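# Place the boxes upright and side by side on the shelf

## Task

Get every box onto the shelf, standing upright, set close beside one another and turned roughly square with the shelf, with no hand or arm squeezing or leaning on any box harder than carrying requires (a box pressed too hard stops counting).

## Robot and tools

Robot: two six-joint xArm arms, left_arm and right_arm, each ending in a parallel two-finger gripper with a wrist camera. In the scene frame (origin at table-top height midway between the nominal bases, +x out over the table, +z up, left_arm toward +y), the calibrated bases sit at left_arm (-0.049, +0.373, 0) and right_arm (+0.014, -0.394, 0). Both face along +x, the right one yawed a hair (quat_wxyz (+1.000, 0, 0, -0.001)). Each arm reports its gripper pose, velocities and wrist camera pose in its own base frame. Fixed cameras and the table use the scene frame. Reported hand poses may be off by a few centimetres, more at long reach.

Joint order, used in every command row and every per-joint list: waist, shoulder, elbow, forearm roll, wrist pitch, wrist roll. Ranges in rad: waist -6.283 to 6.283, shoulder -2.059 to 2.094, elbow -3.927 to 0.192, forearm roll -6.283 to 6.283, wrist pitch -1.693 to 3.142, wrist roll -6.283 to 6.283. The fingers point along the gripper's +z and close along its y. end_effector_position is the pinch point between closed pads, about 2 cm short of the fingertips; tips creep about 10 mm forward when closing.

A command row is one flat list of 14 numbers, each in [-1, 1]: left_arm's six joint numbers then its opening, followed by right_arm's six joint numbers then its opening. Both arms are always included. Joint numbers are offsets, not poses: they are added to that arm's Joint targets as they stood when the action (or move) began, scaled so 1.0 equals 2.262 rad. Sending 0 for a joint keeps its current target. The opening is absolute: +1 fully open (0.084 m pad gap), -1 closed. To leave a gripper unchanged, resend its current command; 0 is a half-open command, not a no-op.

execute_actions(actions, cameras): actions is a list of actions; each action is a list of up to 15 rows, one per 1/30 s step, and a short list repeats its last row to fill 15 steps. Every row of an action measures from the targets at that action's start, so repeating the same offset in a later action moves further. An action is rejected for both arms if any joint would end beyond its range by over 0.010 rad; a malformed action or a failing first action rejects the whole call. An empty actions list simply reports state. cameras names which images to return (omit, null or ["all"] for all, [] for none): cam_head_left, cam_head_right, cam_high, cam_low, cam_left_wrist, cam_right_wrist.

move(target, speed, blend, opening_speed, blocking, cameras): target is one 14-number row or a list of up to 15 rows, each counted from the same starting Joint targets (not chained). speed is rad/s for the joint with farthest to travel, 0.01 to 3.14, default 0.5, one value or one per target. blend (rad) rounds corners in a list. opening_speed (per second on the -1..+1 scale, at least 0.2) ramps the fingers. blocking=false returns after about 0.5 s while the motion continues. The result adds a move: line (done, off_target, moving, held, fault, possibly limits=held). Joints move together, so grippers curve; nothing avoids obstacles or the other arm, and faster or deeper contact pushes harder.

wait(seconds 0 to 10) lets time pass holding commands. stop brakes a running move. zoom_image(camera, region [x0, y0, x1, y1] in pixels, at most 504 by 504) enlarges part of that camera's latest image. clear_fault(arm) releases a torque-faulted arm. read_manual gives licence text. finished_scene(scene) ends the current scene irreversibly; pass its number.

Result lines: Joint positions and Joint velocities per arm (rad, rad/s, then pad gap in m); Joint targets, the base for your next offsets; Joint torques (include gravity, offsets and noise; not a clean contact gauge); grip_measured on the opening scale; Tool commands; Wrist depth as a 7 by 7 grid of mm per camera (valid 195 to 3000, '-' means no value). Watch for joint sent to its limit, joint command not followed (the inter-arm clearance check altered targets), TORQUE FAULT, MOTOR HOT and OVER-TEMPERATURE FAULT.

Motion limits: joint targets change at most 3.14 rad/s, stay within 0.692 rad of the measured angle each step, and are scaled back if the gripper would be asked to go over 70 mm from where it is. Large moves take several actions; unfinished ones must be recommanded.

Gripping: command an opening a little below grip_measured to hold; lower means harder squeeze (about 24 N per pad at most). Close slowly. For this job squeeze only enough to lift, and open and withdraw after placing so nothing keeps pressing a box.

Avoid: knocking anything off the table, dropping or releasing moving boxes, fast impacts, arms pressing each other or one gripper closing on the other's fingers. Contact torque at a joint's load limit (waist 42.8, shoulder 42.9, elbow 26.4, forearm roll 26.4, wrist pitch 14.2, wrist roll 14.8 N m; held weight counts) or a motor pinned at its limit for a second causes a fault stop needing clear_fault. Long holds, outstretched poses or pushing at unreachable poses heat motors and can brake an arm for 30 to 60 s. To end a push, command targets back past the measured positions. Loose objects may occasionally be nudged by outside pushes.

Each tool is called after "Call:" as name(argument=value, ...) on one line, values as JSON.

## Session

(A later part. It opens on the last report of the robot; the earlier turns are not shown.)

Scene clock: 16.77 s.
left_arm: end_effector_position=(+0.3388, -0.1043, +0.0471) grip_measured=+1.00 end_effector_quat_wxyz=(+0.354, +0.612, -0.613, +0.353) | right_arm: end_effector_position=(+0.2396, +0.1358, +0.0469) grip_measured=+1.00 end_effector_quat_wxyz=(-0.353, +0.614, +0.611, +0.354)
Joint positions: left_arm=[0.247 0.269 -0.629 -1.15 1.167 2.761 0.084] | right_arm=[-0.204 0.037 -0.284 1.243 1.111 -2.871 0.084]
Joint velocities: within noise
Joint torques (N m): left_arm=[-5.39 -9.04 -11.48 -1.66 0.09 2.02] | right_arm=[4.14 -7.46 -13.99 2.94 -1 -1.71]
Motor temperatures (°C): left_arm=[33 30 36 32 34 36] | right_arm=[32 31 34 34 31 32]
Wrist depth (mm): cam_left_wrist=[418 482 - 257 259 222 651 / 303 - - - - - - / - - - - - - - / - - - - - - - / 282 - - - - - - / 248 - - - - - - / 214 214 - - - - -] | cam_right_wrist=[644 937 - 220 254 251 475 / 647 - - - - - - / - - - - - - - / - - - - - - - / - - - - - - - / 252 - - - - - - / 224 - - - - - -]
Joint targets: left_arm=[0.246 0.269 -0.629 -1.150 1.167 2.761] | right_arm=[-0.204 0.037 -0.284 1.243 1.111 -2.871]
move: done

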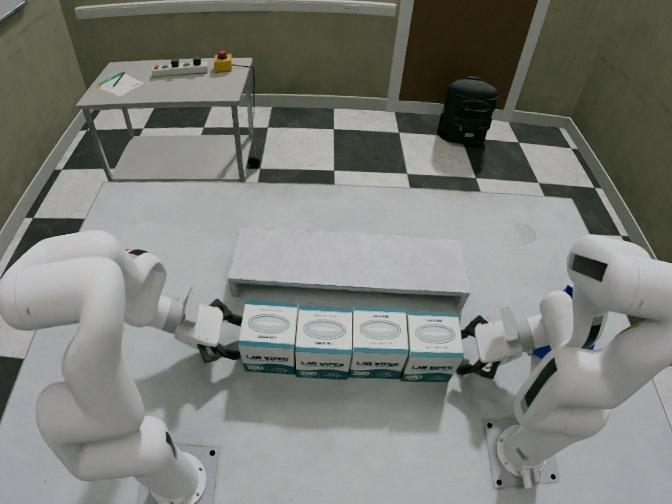

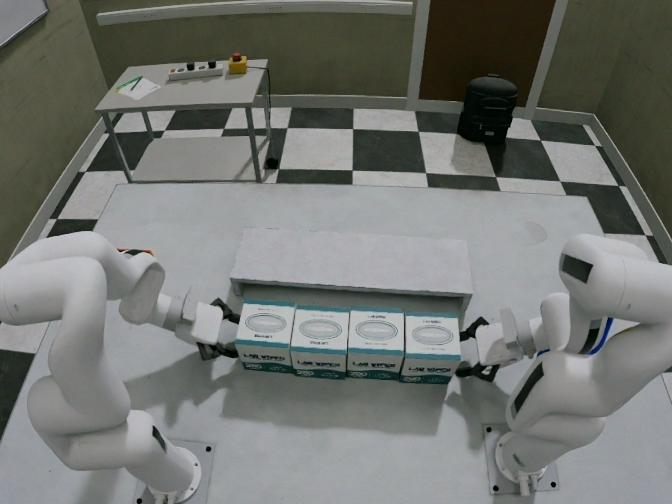

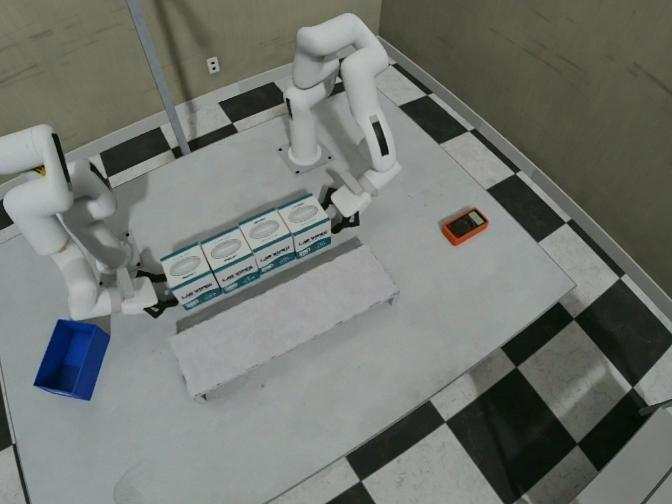

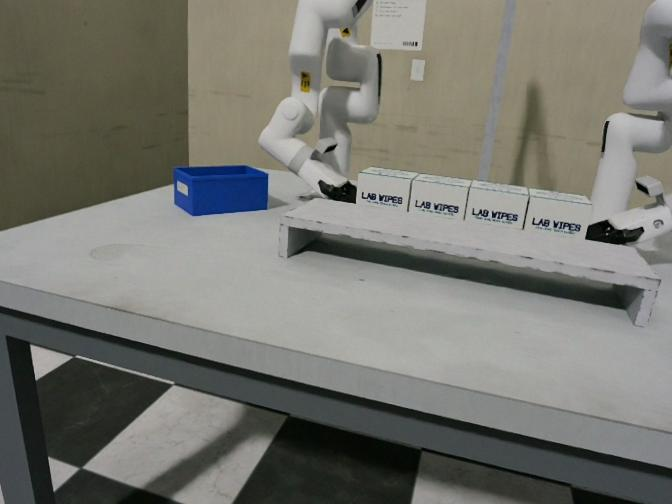

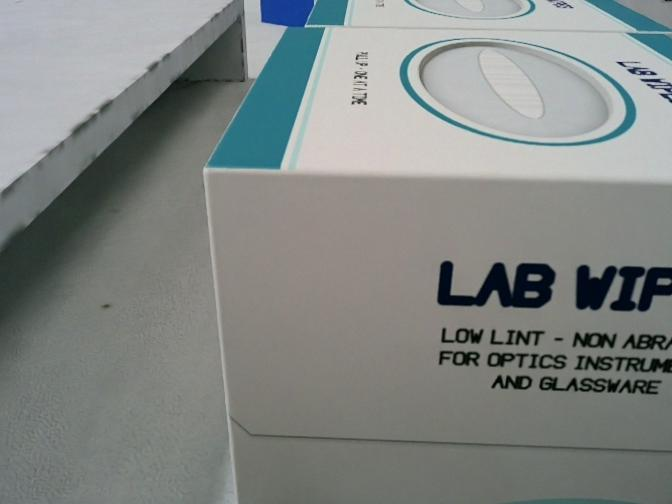

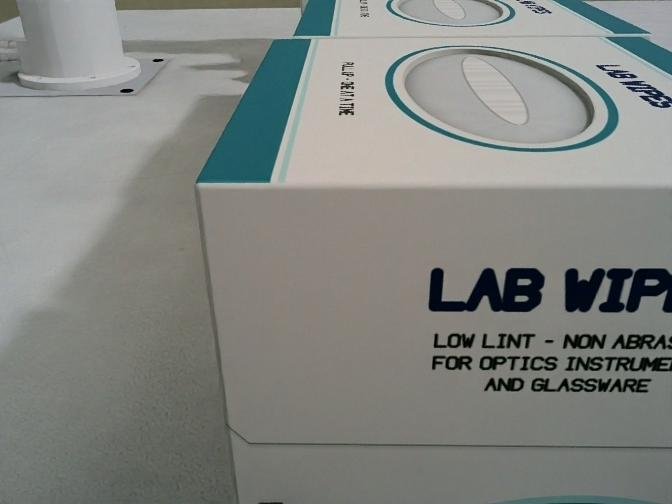

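Call:
move(target=[-0.0045,0,0,0,0,0,1,0.006,0,0,0,0,0,1], speed=0.05, cameras=["cam_left_wrist","cam_right_wrist"])

Call:
move(target=[-0.004,0,0,0,0,0,1,0.006,0,0,0,0,0,1], speed=0.05, cameras=["cam_head_left","cam_high","cam_left_wrist","cam_right_wrist"])

Call:
zoom_image(camera="cam_head_left", region=[180, 260, 520, 420])

Call:
zoom_image(camera="cam_high", region=[100, 150, 400, 340])

Scene clock: 17.70 s.
left_arm: end_effector_position=(+0.3378, -0.1078, +0.0471) grip_measured=+1.00 end_effector_quat_wxyz=(+0.356, +0.609, -0.616, +0.352) | right_arm: end_effector_position=(+0.2377, +0.1390, +0.0469) grip_measured=+1.00 end_effector_quat_wxyz=(-0.355, +0.610, +0.615, +0.352)
Joint positions: left_arm=[0.236 0.269 -0.629 -1.15 1.167 2.761 0.084] | right_arm=[-0.19 0.037 -0.284 1.243 1.111 -2.871 0.084]
Joint velocities: within noise
Joint torques (N m): left_arm=[-5.6 -9.01 -10.71 -1.45 0.34 1.99] | right_arm=[3.38 -7.75 -13.4 3.27 -0.65 -1.48]
Motor temperatures (°C): left_arm=[33 30 36 32 34 36] | right_arm=[32 31 34 34 31 32]
Wrist depth (mm): cam_left_wrist=[419 482 - 220 259 222 650 / 333 - - - - - - / - - - - - - - / - - - - - - - / - - - - - - - / 248 - - - - - - / 214 - - - - - -] | cam_right_wrist=[651 935 - 257 254 251 418 / 645 - - - - - - / - - - - - - - / - - - - - - - / - - - - - - - / 252 - - - - - - / 224 216 - - - - -]
Joint targets: left_arm=[0.236 0.269 -0.629 -1.150 1.167 2.761] | right_arm=[-0.190 0.037 -0.284 1.243 1.111 -2.871]
move: done
Images, in order (width x height): cam_left_wrist 672x504, cam_right_wrist 672x504.

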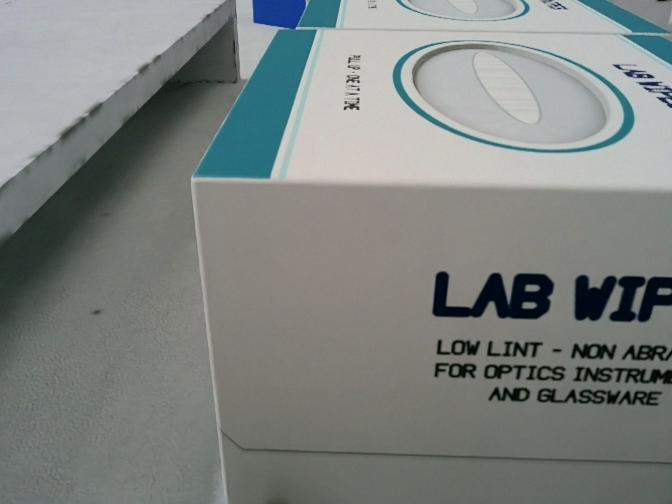

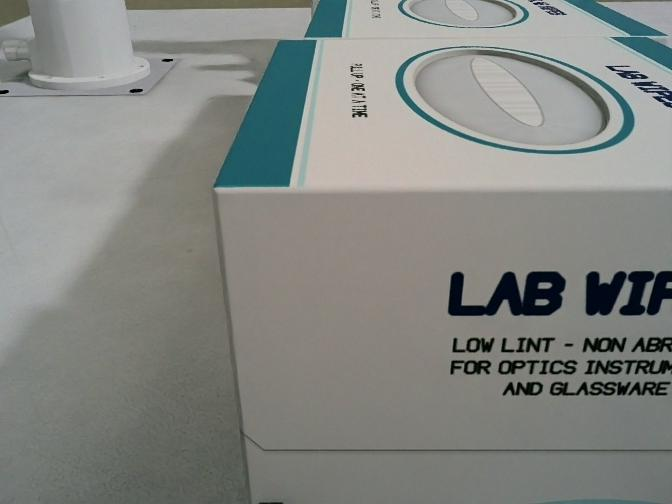

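Scene clock: 18.47 s.
left_arm: end_effector_position=(+0.3368, -0.1108, +0.0471) grip_measured=+1.00 end_effector_quat_wxyz=(+0.357, +0.606, -0.619, +0.350) | right_arm: end_effector_position=(+0.2358, +0.1423, +0.0469) grip_measured=+1.00 end_effector_quat_wxyz=(-0.357, +0.606, +0.619, +0.349)
Joint positions: left_arm=[0.227 0.269 -0.629 -1.15 1.167 2.761 0.084] | right_arm=[-0.177 0.037 -0.284 1.243 1.111 -2.871 0.084]
Joint velocities: within noise
Joint torques (N m): left_arm=[-5.02 -9.32 -10.26 -1.62 0.69 1.93] | right_arm=[4.09 -7.5 -13.08 3.23 -0.48 -1.59]
Motor temperatures (°C): left_arm=[33 30 36 32 34 36] | right_arm=[32 31 34 34 31 32]
Wrist depth (mm): cam_left_wrist=[420 483 - 220 259 222 653 / 332 - - - - - - / - - - - - - - / - - - - - - - / - - - - - - - / 248 - - - - - - / 214 - - - - - -] | cam_right_wrist=[655 666 - 219 254 251 250 / 644 - - - - - - / - - - - - - - / - - - - - - - / - - - - - - - / 252 - - - - - - / 224 216 - - - - -]
Joint targets: left_arm=[0.227 0.269 -0.629 -1.150 1.167 2.761] | right_arm=[-0.177 0.037 -0.284 1.243 1.111 -2.871]
move: done
Images, in order (width x height): cam_head_left 672x504, cam_high 672x504, cam_left_wrist 672x504, cam_right_wrist 672x504.

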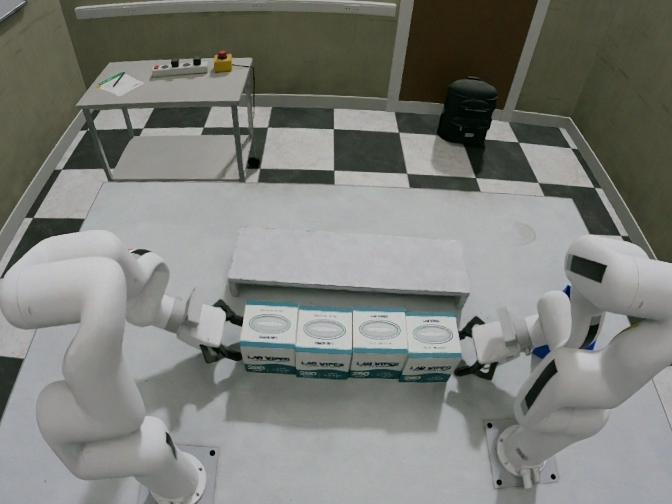

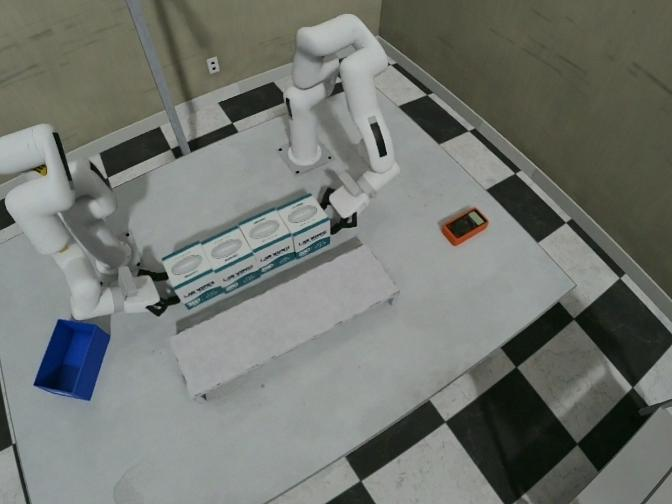

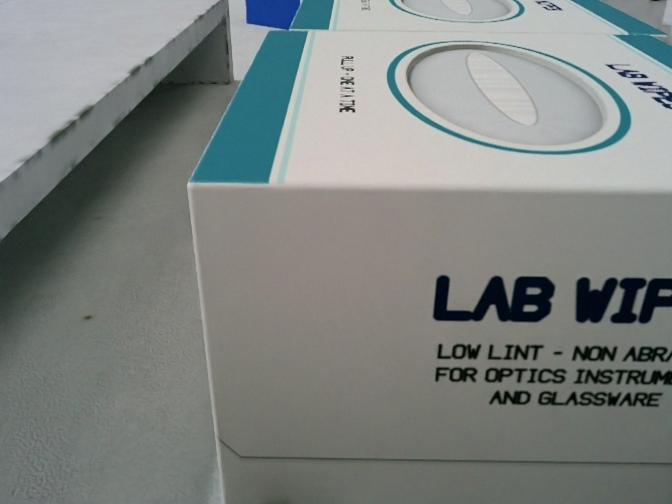

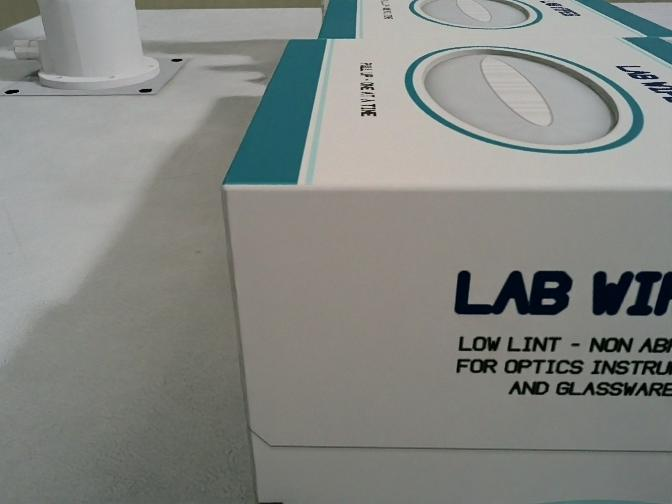

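Scaled by 1.482.

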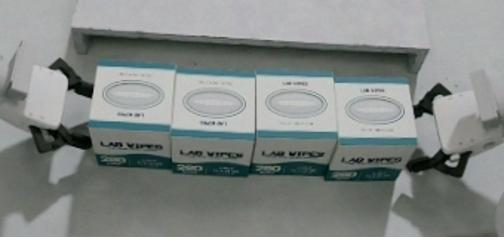

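Scaled by 1.680.

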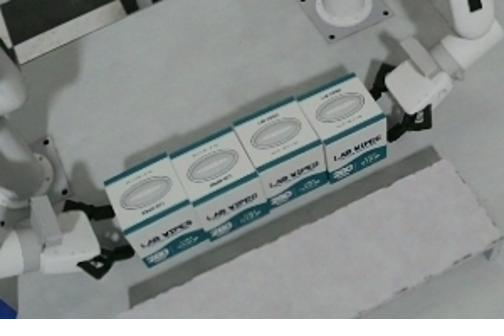

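Call:
move(target=[-0.0026,0,0,0,0,0,1,0.0036,0,0,0,0,0,1], speed=0.05, cameras=["cam_head_left","cam_high","cam_left_wrist","cam_right_wrist"])

Call:
zoom_image(camera="cam_head_left", region=[180, 260, 520, 420])

Call:
zoom_image(camera="cam_high", region=[100, 150, 400, 340])

Scene clock: 19.37 s.
left_arm: end_effector_position=(+0.3361, -0.1128, +0.0471) grip_measured=+1.00 end_effector_quat_wxyz=(+0.358, +0.604, -0.621, +0.349) | right_arm: end_effector_position=(+0.2346, +0.1442, +0.0469) grip_measured=+1.00 end_effector_quat_wxyz=(-0.359, +0.603, +0.622, +0.348)
Joint positions: left_arm=[0.221 0.269 -0.629 -1.15 1.167 2.761 0.084] | right_arm=[-0.169 0.037 -0.284 1.243 1.111 -2.871 0.084]
Joint velocities: within noise
Joint torques (N m): left_arm=[-5.72 -9.34 -9.8 -1.49 0.77 2.04] | right_arm=[4.56 -7.88 -12.41 3.26 -0.39 -1.5]
Motor temperatures (°C): left_arm=[33 30 35 32 34 36] | right_arm=[32 32 34 34 31 32]
Wrist depth (mm): cam_left_wrist=[420 482 - 220 259 222 655 / 333 - - - - - - / - - - - - - - / - - - - - - - / - - - - - - - / 248 - - - - - - / 214 - - - - - -] | cam_right_wrist=[661 658 - 219 254 251 250 / 644 - - - - - - / - - - - - - - / - - - - - - - / 274 - - - - - - / 252 - - - - - - / 224 216 - - - - -]
Joint targets: left_arm=[0.221 0.269 -0.629 -1.150 1.167 2.761] | right_arm=[-0.168 0.037 -0.284 1.243 1.111 -2.871]
move: done
Images, in order (width x height): cam_head_left 672x504, cam_high 672x504, cam_left_wrist 672x504, cam_right_wrist 672x504.

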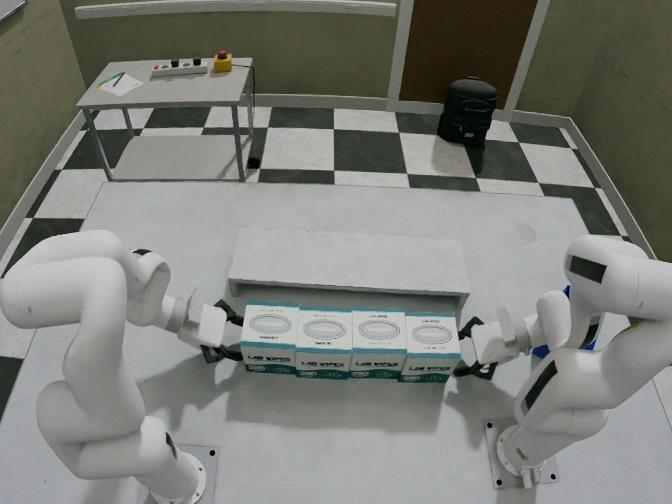

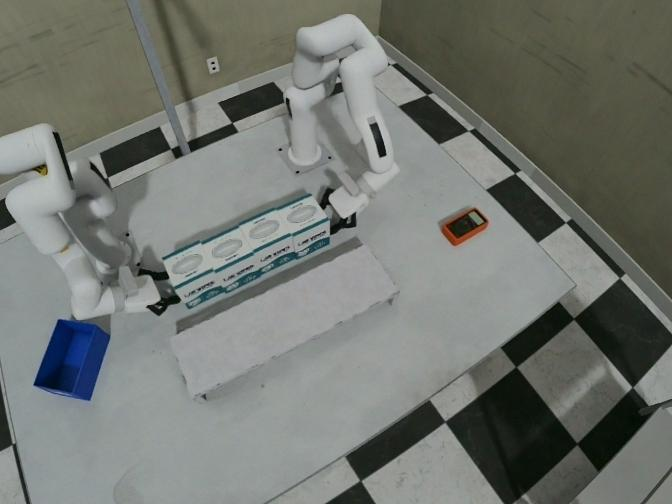

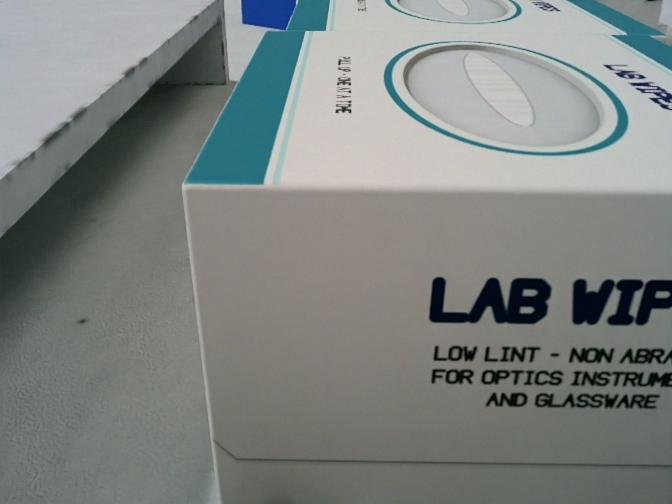

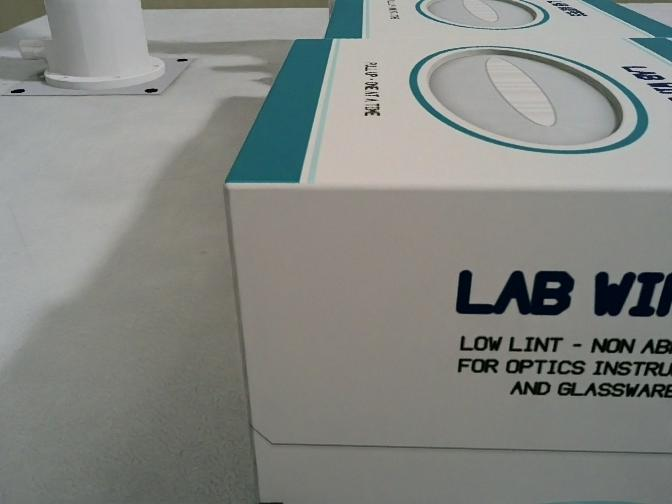

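Scaled by 1.482.

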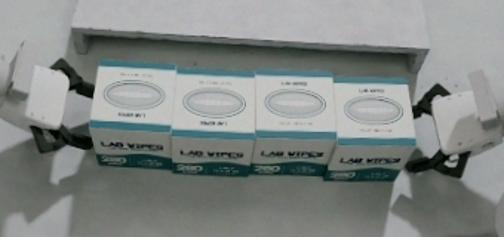

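Scaled by 1.680.

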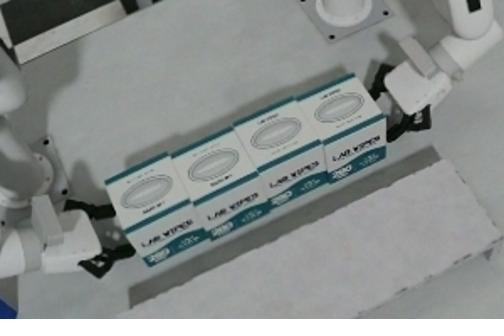

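Call:
move(target=[0,0,0,0,0,0,1,0.0024,0.0081,-0.0114,0.001,0.0005,0.0033,1], speed=0.03, cameras=["cam_head_left","cam_high","cam_left_wrist","cam_right_wrist"])

Call:
zoom_image(camera="cam_high", region=[100, 150, 400, 340])

Scene clock: 20.83 s.
left_arm: end_effector_position=(+0.3361, -0.1129, +0.0471) grip_measured=+1.00 end_effector_quat_wxyz=(+0.358, +0.604, -0.621, +0.349) | right_arm: end_effector_position=(+0.2428, +0.1443, +0.0470) grip_measured=+1.00 end_effector_quat_wxyz=(-0.359, +0.603, +0.622, +0.348)
Joint positions: left_arm=[0.221 0.269 -0.629 -1.15 1.167 2.761 0.084] | right_arm=[-0.163 0.056 -0.31 1.246 1.113 -2.863 0.084]
Joint velocities: within noise
Joint torques (N m): left_arm=[-5.67 -9.29 -8.57 -1.57 1.37 1.83] | right_arm=[4.28 -8.16 -16.65 3.53 3.3 1.66]
Motor temperatures (°C): left_arm=[33 30 35 32 34 36] | right_arm=[32 32 34 34 31 32]
Wrist depth (mm): cam_left_wrist=[419 481 - 220 259 222 653 / 332 - - - - - - / - - - - - - - / - - - - - - - / - - - - - - - / 239 - - - - - - / 214 - - - - - -] | cam_right_wrist=[651 662 - 221 255 252 426 / - - - - - - - / - - - - - - - / - - - - - - - / - - - - - - - / 252 - - - - - - / 217 - - - - - -]
Joint targets: left_arm=[0.221 0.269 -0.629 -1.150 1.167 2.761] | right_arm=[-0.163 0.056 -0.310 1.246 1.113 -2.863]
move: done
Images, in order (width x height): cam_head_left 672x504, cam_high 672x504, cam_left_wrist 672x504, cam_right_wrist 672x504.

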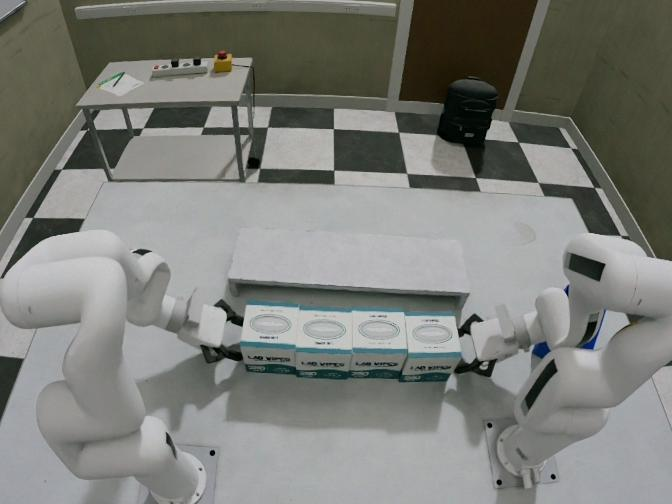

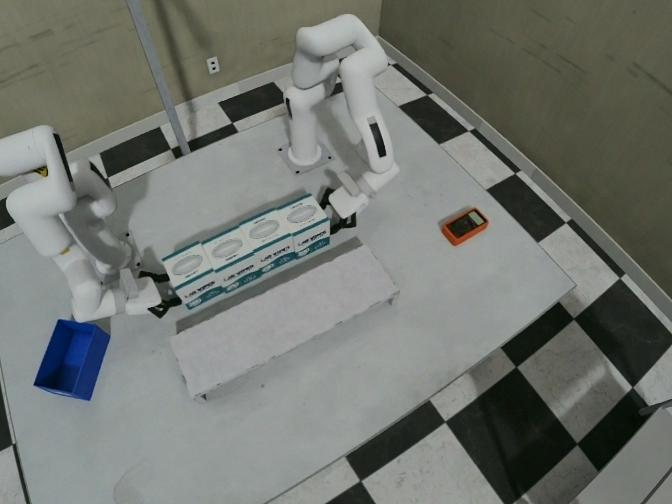

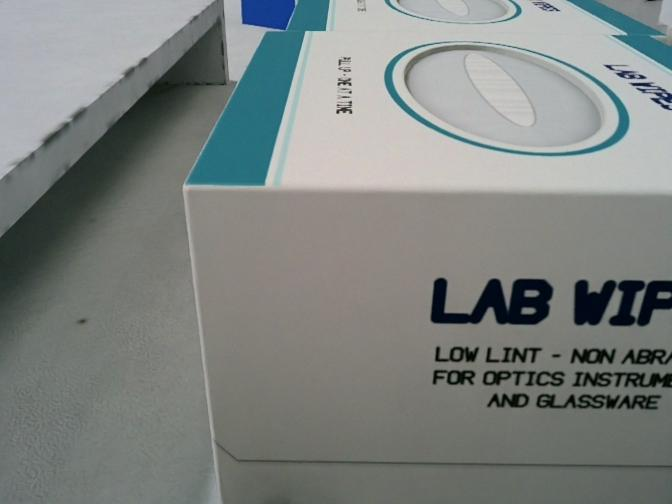

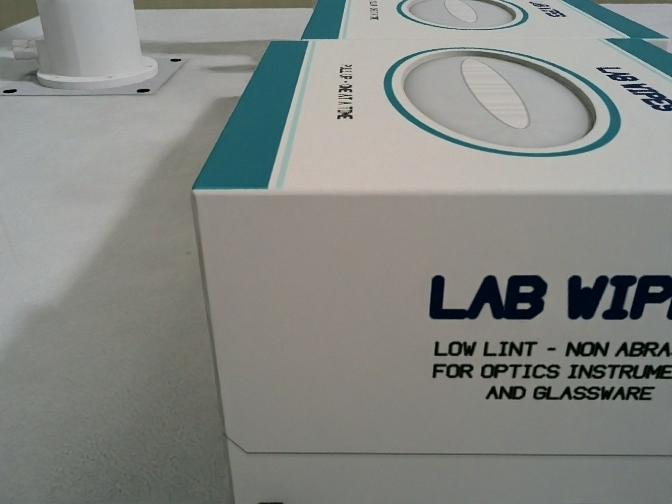

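Scaled by 1.680.

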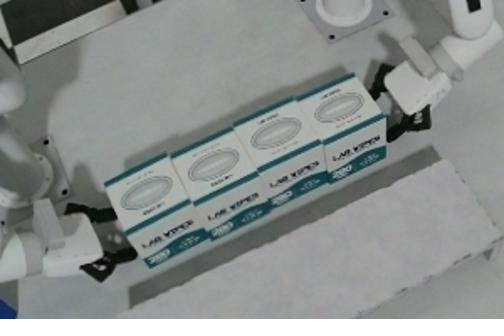

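Call:
move(target=[-0.0018,0,0,0,0,0,1,0.0024,0,0,0,0,0,1], speed=0.05, cameras=[])

Call:
move(target=[-0.0016,0,0,0,0,0,1,0.002,0,0,0,0,0,1], speed=0.05, cameras=["cam_high","cam_head_left"])

Call:
zoom_image(camera="cam_head_left", region=[180, 260, 520, 420])

Scene clock: 21.67 s.
left_arm: end_effector_position=(+0.3356, -0.1142, +0.0471) grip_measured=+1.00 end_effector_quat_wxyz=(+0.359, +0.603, -0.622, +0.348) | right_arm: end_effector_position=(+0.2422, +0.1456, +0.0470) grip_measured=+1.00 end_effector_quat_wxyz=(-0.359, +0.601, +0.623, +0.347)
Joint positions: left_arm=[0.217 0.269 -0.629 -1.15 1.167 2.761 0.084] | right_arm=[-0.158 0.056 -0.31 1.246 1.113 -2.863 0.084]
Joint velocities: within noise
Joint torques (N m): left_arm=[-6.16 -9.78 -7.91 -1.43 1.56 1.77] | right_arm=[4.61 -7.78 -15.37 3.39 3.29 1.49]
Motor temperatures (°C): left_arm=[33 30 35 32 34 36] | right_arm=[32 32 34 34 31 32]
Wrist depth (mm): cam_left_wrist=[419 482 - 257 259 222 659 / 333 - - - - - - / - - - - - - - / - - - - - - - / - - - - - - - / - - - - - - - / 214 - - - - - -] | cam_right_wrist=[656 658 - 257 255 252 433 / 645 - - - - - - / - - - - - - - / - - - - - - - / - - - - - - - / 252 - - - - - - / 217 - - - - - -]
Joint targets: left_arm=[0.217 0.269 -0.629 -1.150 1.167 2.761] | right_arm=[-0.158 0.056 -0.310 1.246 1.113 -2.863]
move: done
No camera images: "cameras" was empty.

Scene clock: 22.37 s.
left_arm: end_effector_position=(+0.3352, -0.1154, +0.0471) grip_measured=+1.00 end_effector_quat_wxyz=(+0.359, +0.602, -0.623, +0.348) | right_arm: end_effector_position=(+0.2415, +0.1467, +0.0470) grip_measured=+1.00 end_effector_quat_wxyz=(-0.360, +0.600, +0.625, +0.347)
Joint positions: left_arm=[0.214 0.269 -0.629 -1.15 1.167 2.761 0.084] | right_arm=[-0.153 0.056 -0.31 1.246 1.113 -2.863 0.084]
Joint velocities: within noise
Joint torques (N m): left_arm=[-6.98 -9.48 -7.6 -1.56 1.77 1.99] | right_arm=[5.42 -8.01 -13.93 2.96 3.31 1.59]
Motor temperatures (°C): left_arm=[33 30 35 32 34 36] | right_arm=[32 32 34 34 31 32]
Wrist depth (mm): cam_left_wrist=[419 482 - 256 259 222 659 / 332 - - - - - - / - - - - - - - / - - - - - - - / - - - - - - - / - - - - - - - / 214 - - - - - -] | cam_right_wrist=[661 654 - 257 255 252 251 / 642 - - - - - - / - - - - - - - / - - - - - - - / - - - - - - - / 252 - - - - - - / 217 - - - - - -]
Joint targets: left_arm=[0.214 0.269 -0.629 -1.150 1.167 2.761] | right_arm=[-0.153 0.056 -0.310 1.246 1.113 -2.863]
move: done
Images, in order (width x height): cam_head_left 672x504, cam_high 672x504.

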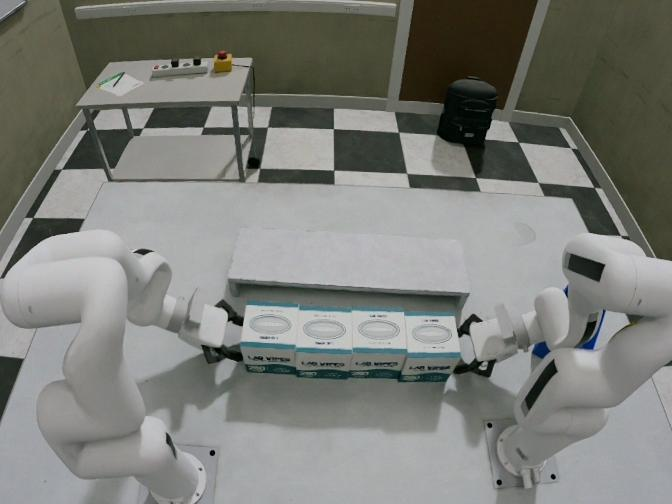

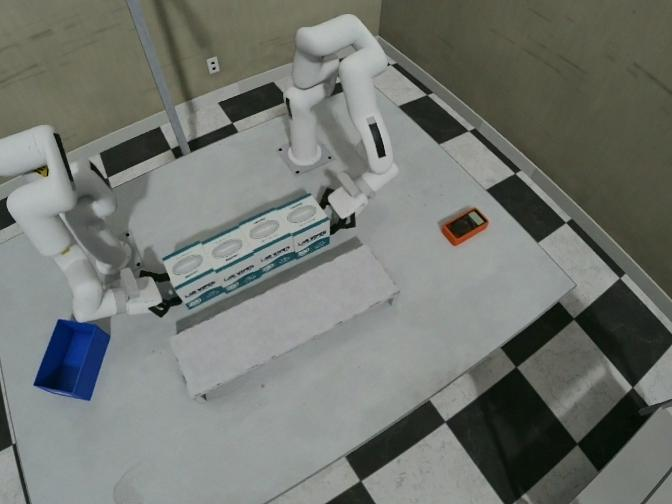

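Scaled by 1.482.

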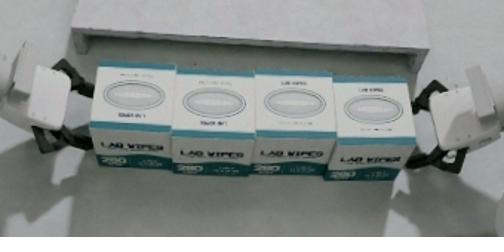

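Call:
move(target=[-0.0018,0,0,0,0,0,1,0.0022,0,0,0,0,0,1], speed=0.05, cameras=[])

Call:
move(target=[-0.0012,0,0,0,0,0,1,0.0015,0,0,0,0,0,1], speed=0.05, cameras=[])

Scene clock: 23.23 s.
left_arm: end_effector_position=(+0.3348, -0.1168, +0.0471) grip_measured=+1.00 end_effector_quat_wxyz=(+0.360, +0.600, -0.624, +0.347) | right_arm: end_effector_position=(+0.2408, +0.1479, +0.0470) grip_measured=+1.00 end_effector_quat_wxyz=(-0.361, +0.598, +0.626, +0.346)
Joint positions: left_arm=[0.21 0.269 -0.629 -1.15 1.167 2.761 0.084] | right_arm=[-0.148 0.056 -0.31 1.246 1.113 -2.863 0.084]
Joint velocities: within noise
Joint torques (N m): left_arm=[-8.52 -9.9 -6.82 -1.39 2.01 1.94] | right_arm=[6.26 -7.64 -12.18 2.44 3.28 1.43]
Motor temperatures (°C): left_arm=[33 30 35 32 34 36] | right_arm=[32 32 34 34 31 32]
Wrist depth (mm): cam_left_wrist=[418 481 - 256 258 222 658 / 332 - - - - - - / - - - - - - - / - - - - - - - / - - - - - - - / - - - - - - - / 214 - - - - - -] | cam_right_wrist=[663 652 - 219 254 252 251 / 646 - - - - - - / - - - - - - - / - - - - - - - / - - - - - - - / 252 - - - - - - / 217 - - - - - -]
Joint targets: left_arm=[0.210 0.269 -0.629 -1.150 1.167 2.761] | right_arm=[-0.148 0.056 -0.310 1.246 1.113 -2.863]
move: done
No camera images: "cameras" was empty.

Scene clock: 23.93 s.
left_arm: end_effector_position=(+0.3344, -0.1177, +0.0471) grip_measured=+1.00 end_effector_quat_wxyz=(+0.361, +0.600, -0.625, +0.346) | right_arm: end_effector_position=(+0.2403, +0.1487, +0.0470) grip_measured=+1.00 end_effector_quat_wxyz=(-0.362, +0.597, +0.627, +0.345)
Joint positions: left_arm=[0.207 0.269 -0.629 -1.15 1.167 2.761 0.084] | right_arm=[-0.145 0.056 -0.31 1.246 1.113 -2.863 0.084]
Joint velocities: within noise
Joint torques (N m): left_arm=[-10.24 -9.7 -6.66 -1.22 2.39 1.83] | right_arm=[6.87 -7.79 -10.94 2.14 3.27 1.13]
Motor temperatures (°C): left_arm=[33 30 35 32 34 36] | right_arm=[32 32 34 34 31 32]
Wrist depth (mm): cam_left_wrist=[418 561 - 255 258 259 656 / 332 - - - - - - / - - - - - - - / - - - - - - - / - - - - - - - / - - - - - - - / 214 - - - - - -] | cam_right_wrist=[675 655 - 219 254 251 250 / 643 - - - - - - / - - - - - - - / - - - - - - - / - - - - - - - / 252 - - - - - - / 217 - - - - - -]
Joint targets: left_arm=[0.207 0.269 -0.629 -1.150 1.167 2.761] | right_arm=[-0.145 0.056 -0.310 1.246 1.113 -2.863]
move: done
No camera images: "cameras" was empty.

Call:
move(target=[-0.0004,0,0,0,0,0,1,0.0012,0,0,0,0,0,1], speed=0.05, cameras=[])

Call:
move(target=[0.0017,-0.0234,0.0059,0.0083,0.0079,-0.0170,1,-0.0030,-0.0340,0.0085,-0.0146,0.0094,0.0264,1], speed=0.06)

Scene clock: 25.27 s.
left_arm: end_effector_position=(+0.3343, -0.1180, +0.0471) grip_measured=+1.00 end_effector_quat_wxyz=(+0.361, +0.599, -0.625, +0.346) | right_arm: end_effector_position=(+0.2398, +0.1494, +0.0470) grip_measured=+1.00 end_effector_quat_wxyz=(-0.362, +0.596, +0.628, +0.344)
Joint positions: left_arm=[0.206 0.269 -0.629 -1.15 1.167 2.761 0.084] | right_arm=[-0.142 0.056 -0.31 1.246 1.113 -2.863 0.084]
Joint velocities: within noise
Joint torques (N m): left_arm=[-10.87 -10.32 -5.73 -1.03 3.2 1.98] | right_arm=[7.6 -7.51 -8.28 1.15 3.14 1.08]
Motor temperatures (°C): left_arm=[33 30 35 32 34 36] | right_arm=[32 32 34 34 31 32]
Wrist depth (mm): cam_left_wrist=[418 562 - 255 258 259 657 / 332 - - - - - - / - - - - - - - / - - - - - - - / - - - - - - - / - - - - - - - / 214 - - - - - -] | cam_right_wrist=[673 655 - 219 254 251 250 / 644 - - - - - - / - - - - - - - / - - - - - - - / - - - - - - - / 252 - - - - - - / 217 - - - - - -]
Joint targets: left_arm=[0.206 0.269 -0.629 -1.150 1.167 2.761] | right_arm=[-0.142 0.056 -0.310 1.246 1.113 -2.863]
move: done
No camera images: "cameras" was empty.

Scene clock: 26.90 s.
left_arm: end_effector_position=(+0.3342, -0.1180, +0.0623) grip_measured=+1.00 end_effector_quat_wxyz=(+0.361, +0.599, -0.625, +0.346) | right_arm: end_effector_position=(+0.2397, +0.1494, +0.0625) grip_measured=+1.00 end_effector_quat_wxyz=(-0.362, +0.596, +0.628, +0.344)
Joint positions: left_arm=[0.21 0.216 -0.616 -1.132 1.185 2.722 0.084] | right_arm=[-0.149 -0.021 -0.291 1.213 1.134 -2.804 0.084]
Joint velocities: within noise
Joint torques (N m): left_arm=[-0.43 -15.48 -6.42 0.75 6.9 -1.97] | right_arm=[-0.02 -13.54 -6.72 -2.03 6.29 1.2]
Motor temperatures (°C): left_arm=[33 30 35 32 34 36] | right_arm=[32 32 34 34 31 32]
Wrist depth (mm): cam_left_wrist=[554 559 - 256 228 233 659 / 387 - - - - - - / - - - - - - - / - - - - - - - / - - - - - - - / - - - - - - - / 233 - - - - - -] | cam_right_wrist=[656 656 - 236 233 228 253 / 698 - - - - - - / - - - - - - - / - - - - - - - / - - - - - - - / 264 - - - - - - / 236 - - - - - -]
Joint targets: left_arm=[0.210 0.216 -0.616 -1.132 1.185 2.722] | right_arm=[-0.149 -0.021 -0.291 1.213 1.134 -2.804]
move: done

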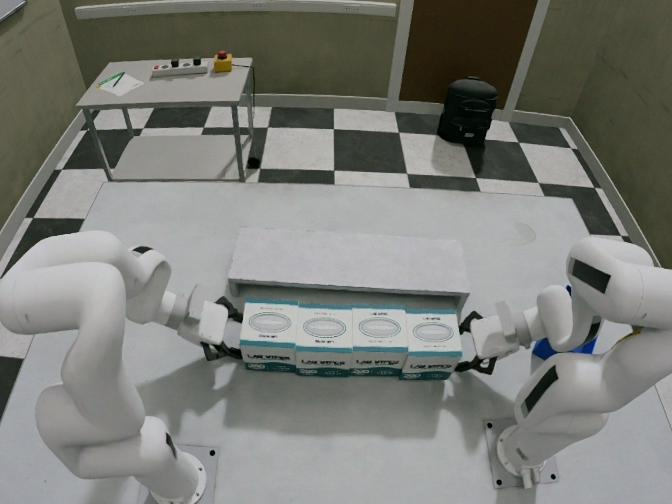

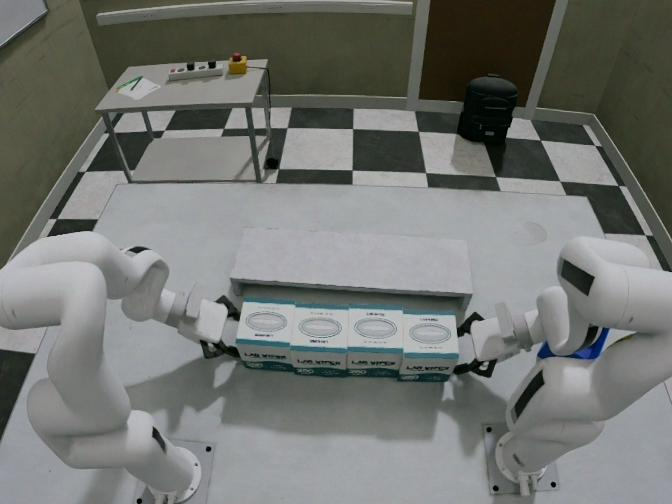

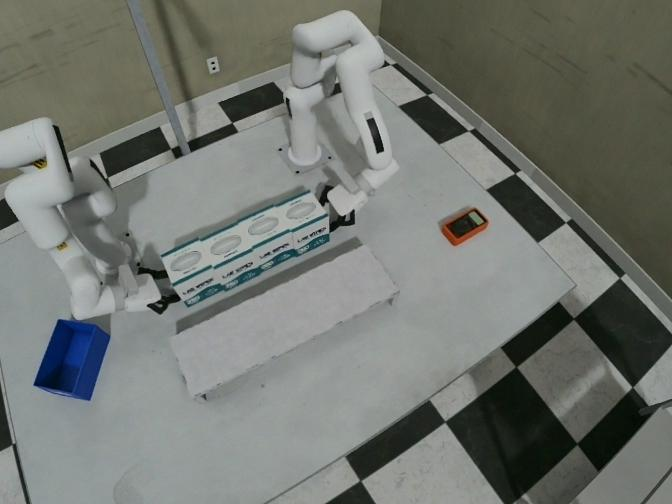

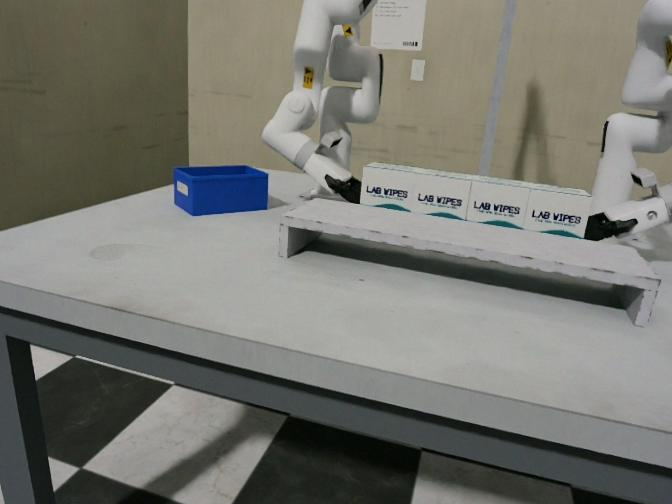

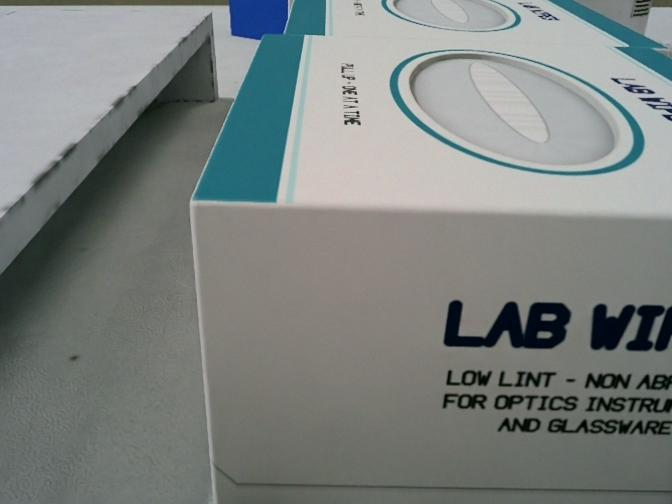

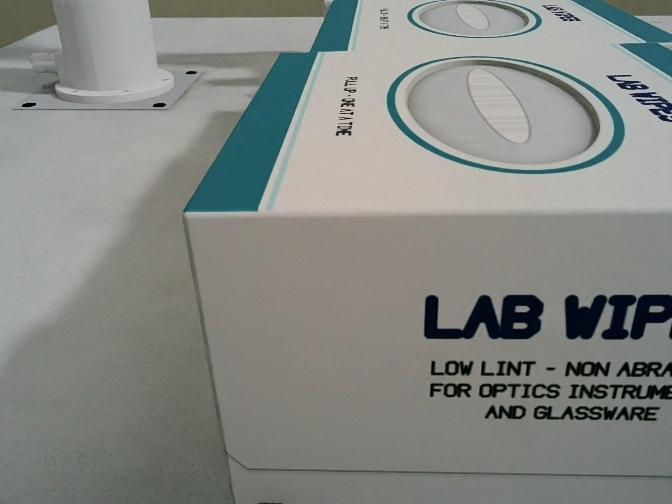

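Call:
move(target=[[0.0026,-0.0315,0.0063,0.0110,0.0119,-0.0239,1,-0.0046,-0.0454,0.0093,-0.0191,0.0149,0.0362,1],[0.0056,-0.0657,0.0110,0.0227,0.0267,-0.0511,1,-0.0103,-0.0943,0.0161,-0.0391,0.0343,0.0764,1],[0.0092,-0.1019,0.0129,0.0348,0.0449,-0.0817,1,-0.0174,-0.1455,0.0191,-0.0591,0.0593,0.1202,1],[0.0130,-0.1358,0.0112,0.0457,0.0649,-0.1122,1,-0.0251,-0.1926,0.0171,-0.0766,0.0877,0.1623,1]], speed=0.11, blend=0.01)

Scene clock: 31.53 s.
left_arm: end_effector_position=(+0.3342, -0.1180, +0.1609) grip_measured=+1.00 end_effector_quat_wxyz=(+0.361, +0.599, -0.625, +0.346) | right_arm: end_effector_position=(+0.2396, +0.1494, +0.1605) grip_measured=+1.00 end_effector_quat_wxyz=(-0.362, +0.597, +0.628, +0.344)
Joint positions: left_arm=[0.239 -0.091 -0.591 -1.028 1.332 2.469 0.084] | right_arm=[-0.206 -0.457 -0.252 1.039 1.332 -2.437 0.084]
Joint velocities: within noise
Joint torques (N m): left_arm=[-0.19 -13.97 -16.55 0.25 6.42 -2.22] | right_arm=[0.37 -9.35 -23.46 0.02 5.53 1.18]
Motor temperatures (°C): left_arm=[33 30 35 32 35 36] | right_arm=[32 32 34 34 32 32]
Wrist depth (mm): cam_left_wrist=[2066 - - 257 229 235 657 / - - - - - - - / - - - - - - - / - - - - - - - / - - - - - - - / - - - - - - - / - - - - - - -] | cam_right_wrist=[646 652 - 236 233 229 1998 / - - - - - - - / - - - - - - - / - - - - - - - / - - - - - - - / - - - - - - - / - - - - - - -]
Joint targets: left_arm=[0.239 -0.091 -0.591 -1.028 1.332 2.469] | right_arm=[-0.206 -0.457 -0.252 1.039 1.332 -2.436]
move: done

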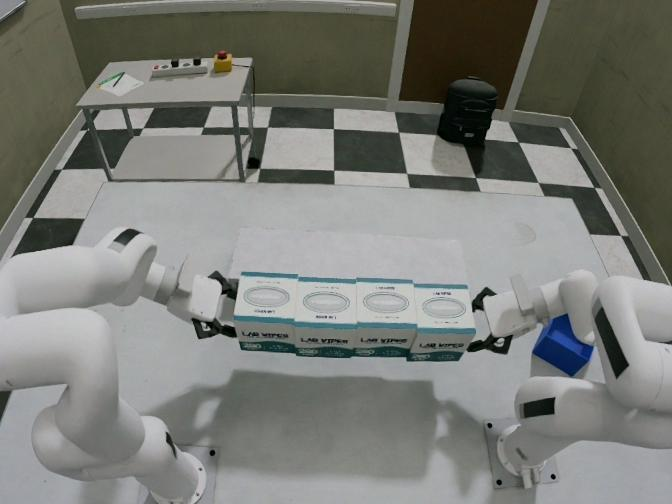

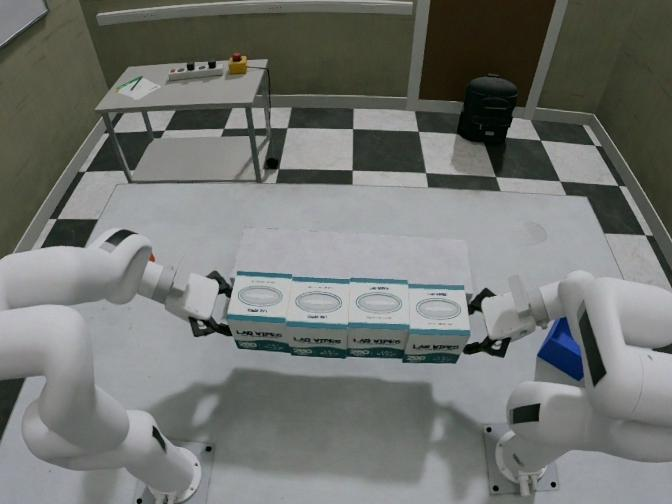

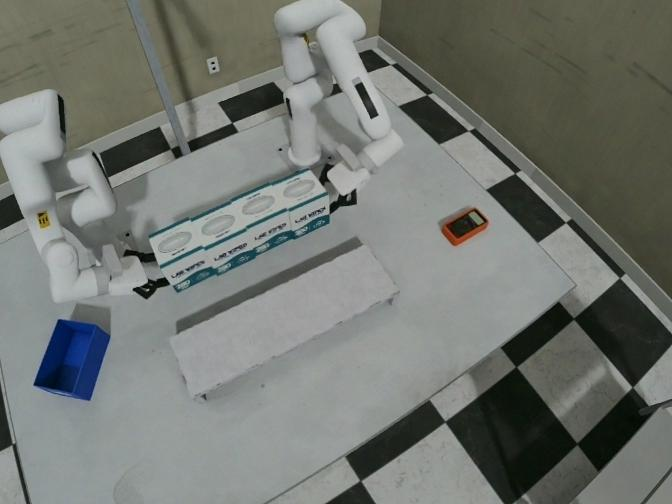

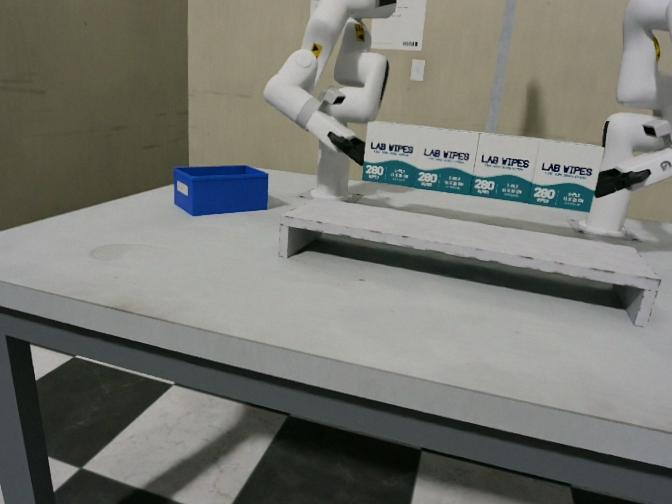

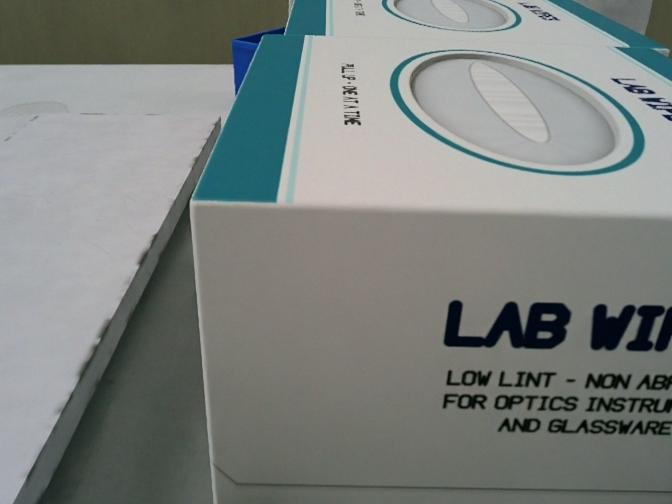

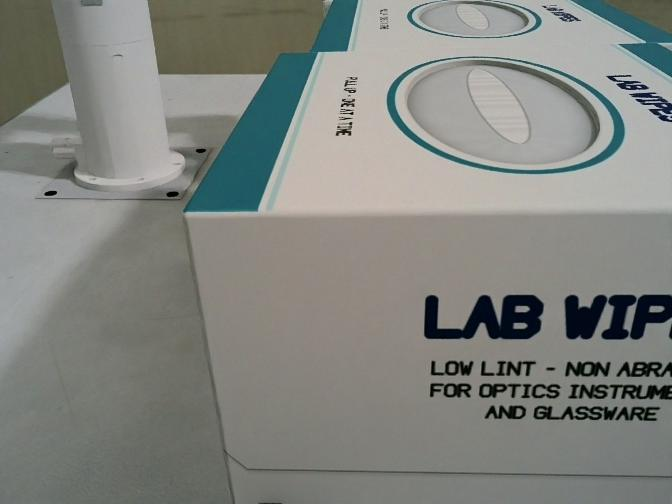

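Call:
move(target=[[-0.0116,0.0551,-0.0631,-0.0063,-0.0023,-0.0109,1,0.0160,0.0739,-0.0617,0.0138,-0.0148,-0.0060,1],[-0.0206,0.1077,-0.1280,-0.0096,-0.0012,-0.0250,1,0.0272,0.1388,-0.1238,0.0221,-0.0224,-0.0049,1]], speed=0.11, blend=0.01, cameras=["cam_high"])

Scene clock: 36.53 s.
left_arm: end_effector_position=(+0.4173, -0.1183, +0.1611) grip_measured=+1.00 end_effector_quat_wxyz=(+0.361, +0.599, -0.625, +0.346) | right_arm: end_effector_position=(+0.3228, +0.1496, +0.1609) grip_measured=+1.00 end_effector_quat_wxyz=(-0.362, +0.596, +0.628, +0.344)
Joint positions: left_arm=[0.193 0.152 -0.88 -1.05 1.329 2.412 0.084] | right_arm=[-0.144 -0.143 -0.532 1.089 1.282 -2.448 0.084]
Joint velocities: within noise
Joint torques (N m): left_arm=[-12.3 -11.15 -17.18 -3.47 6.39 -1.85] | right_arm=[8.74 -9.42 -23.61 5.51 1.59 1.06]
Motor temperatures (°C): left_arm=[33 30 36 32 35 36] | right_arm=[32 32 36 34 32 32]
Wrist depth (mm): cam_left_wrist=[2080 - - 254 231 242 667 / - - - - - - - / - - - - - - - / - - - - - - - / - - - - - - - / - - - - - - - / 255 - - - - - -] | cam_right_wrist=[660 2109 - 243 236 226 2028 / 673 - - - - - - / - - - - - - - / - - - - - - - / - - - - - - - / - - - - - - - / - - - - - - -]
Joint targets: left_arm=[0.193 0.152 -0.880 -1.050 1.329 2.412] | right_arm=[-0.144 -0.143 -0.532 1.089 1.281 -2.448]
move: done
Images, in order (width x height): cam_high 672x504.

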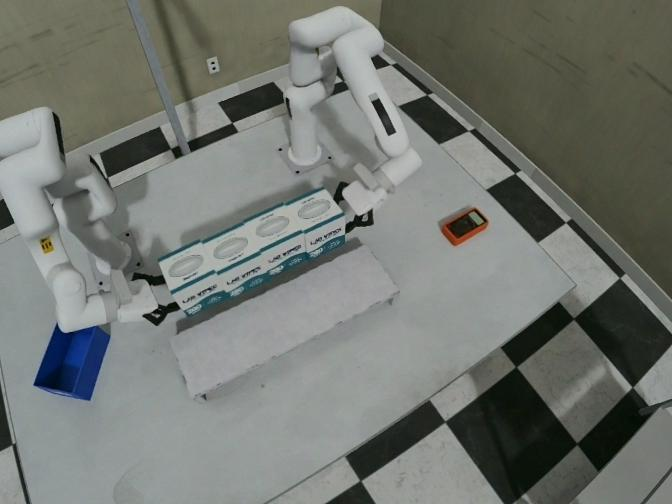

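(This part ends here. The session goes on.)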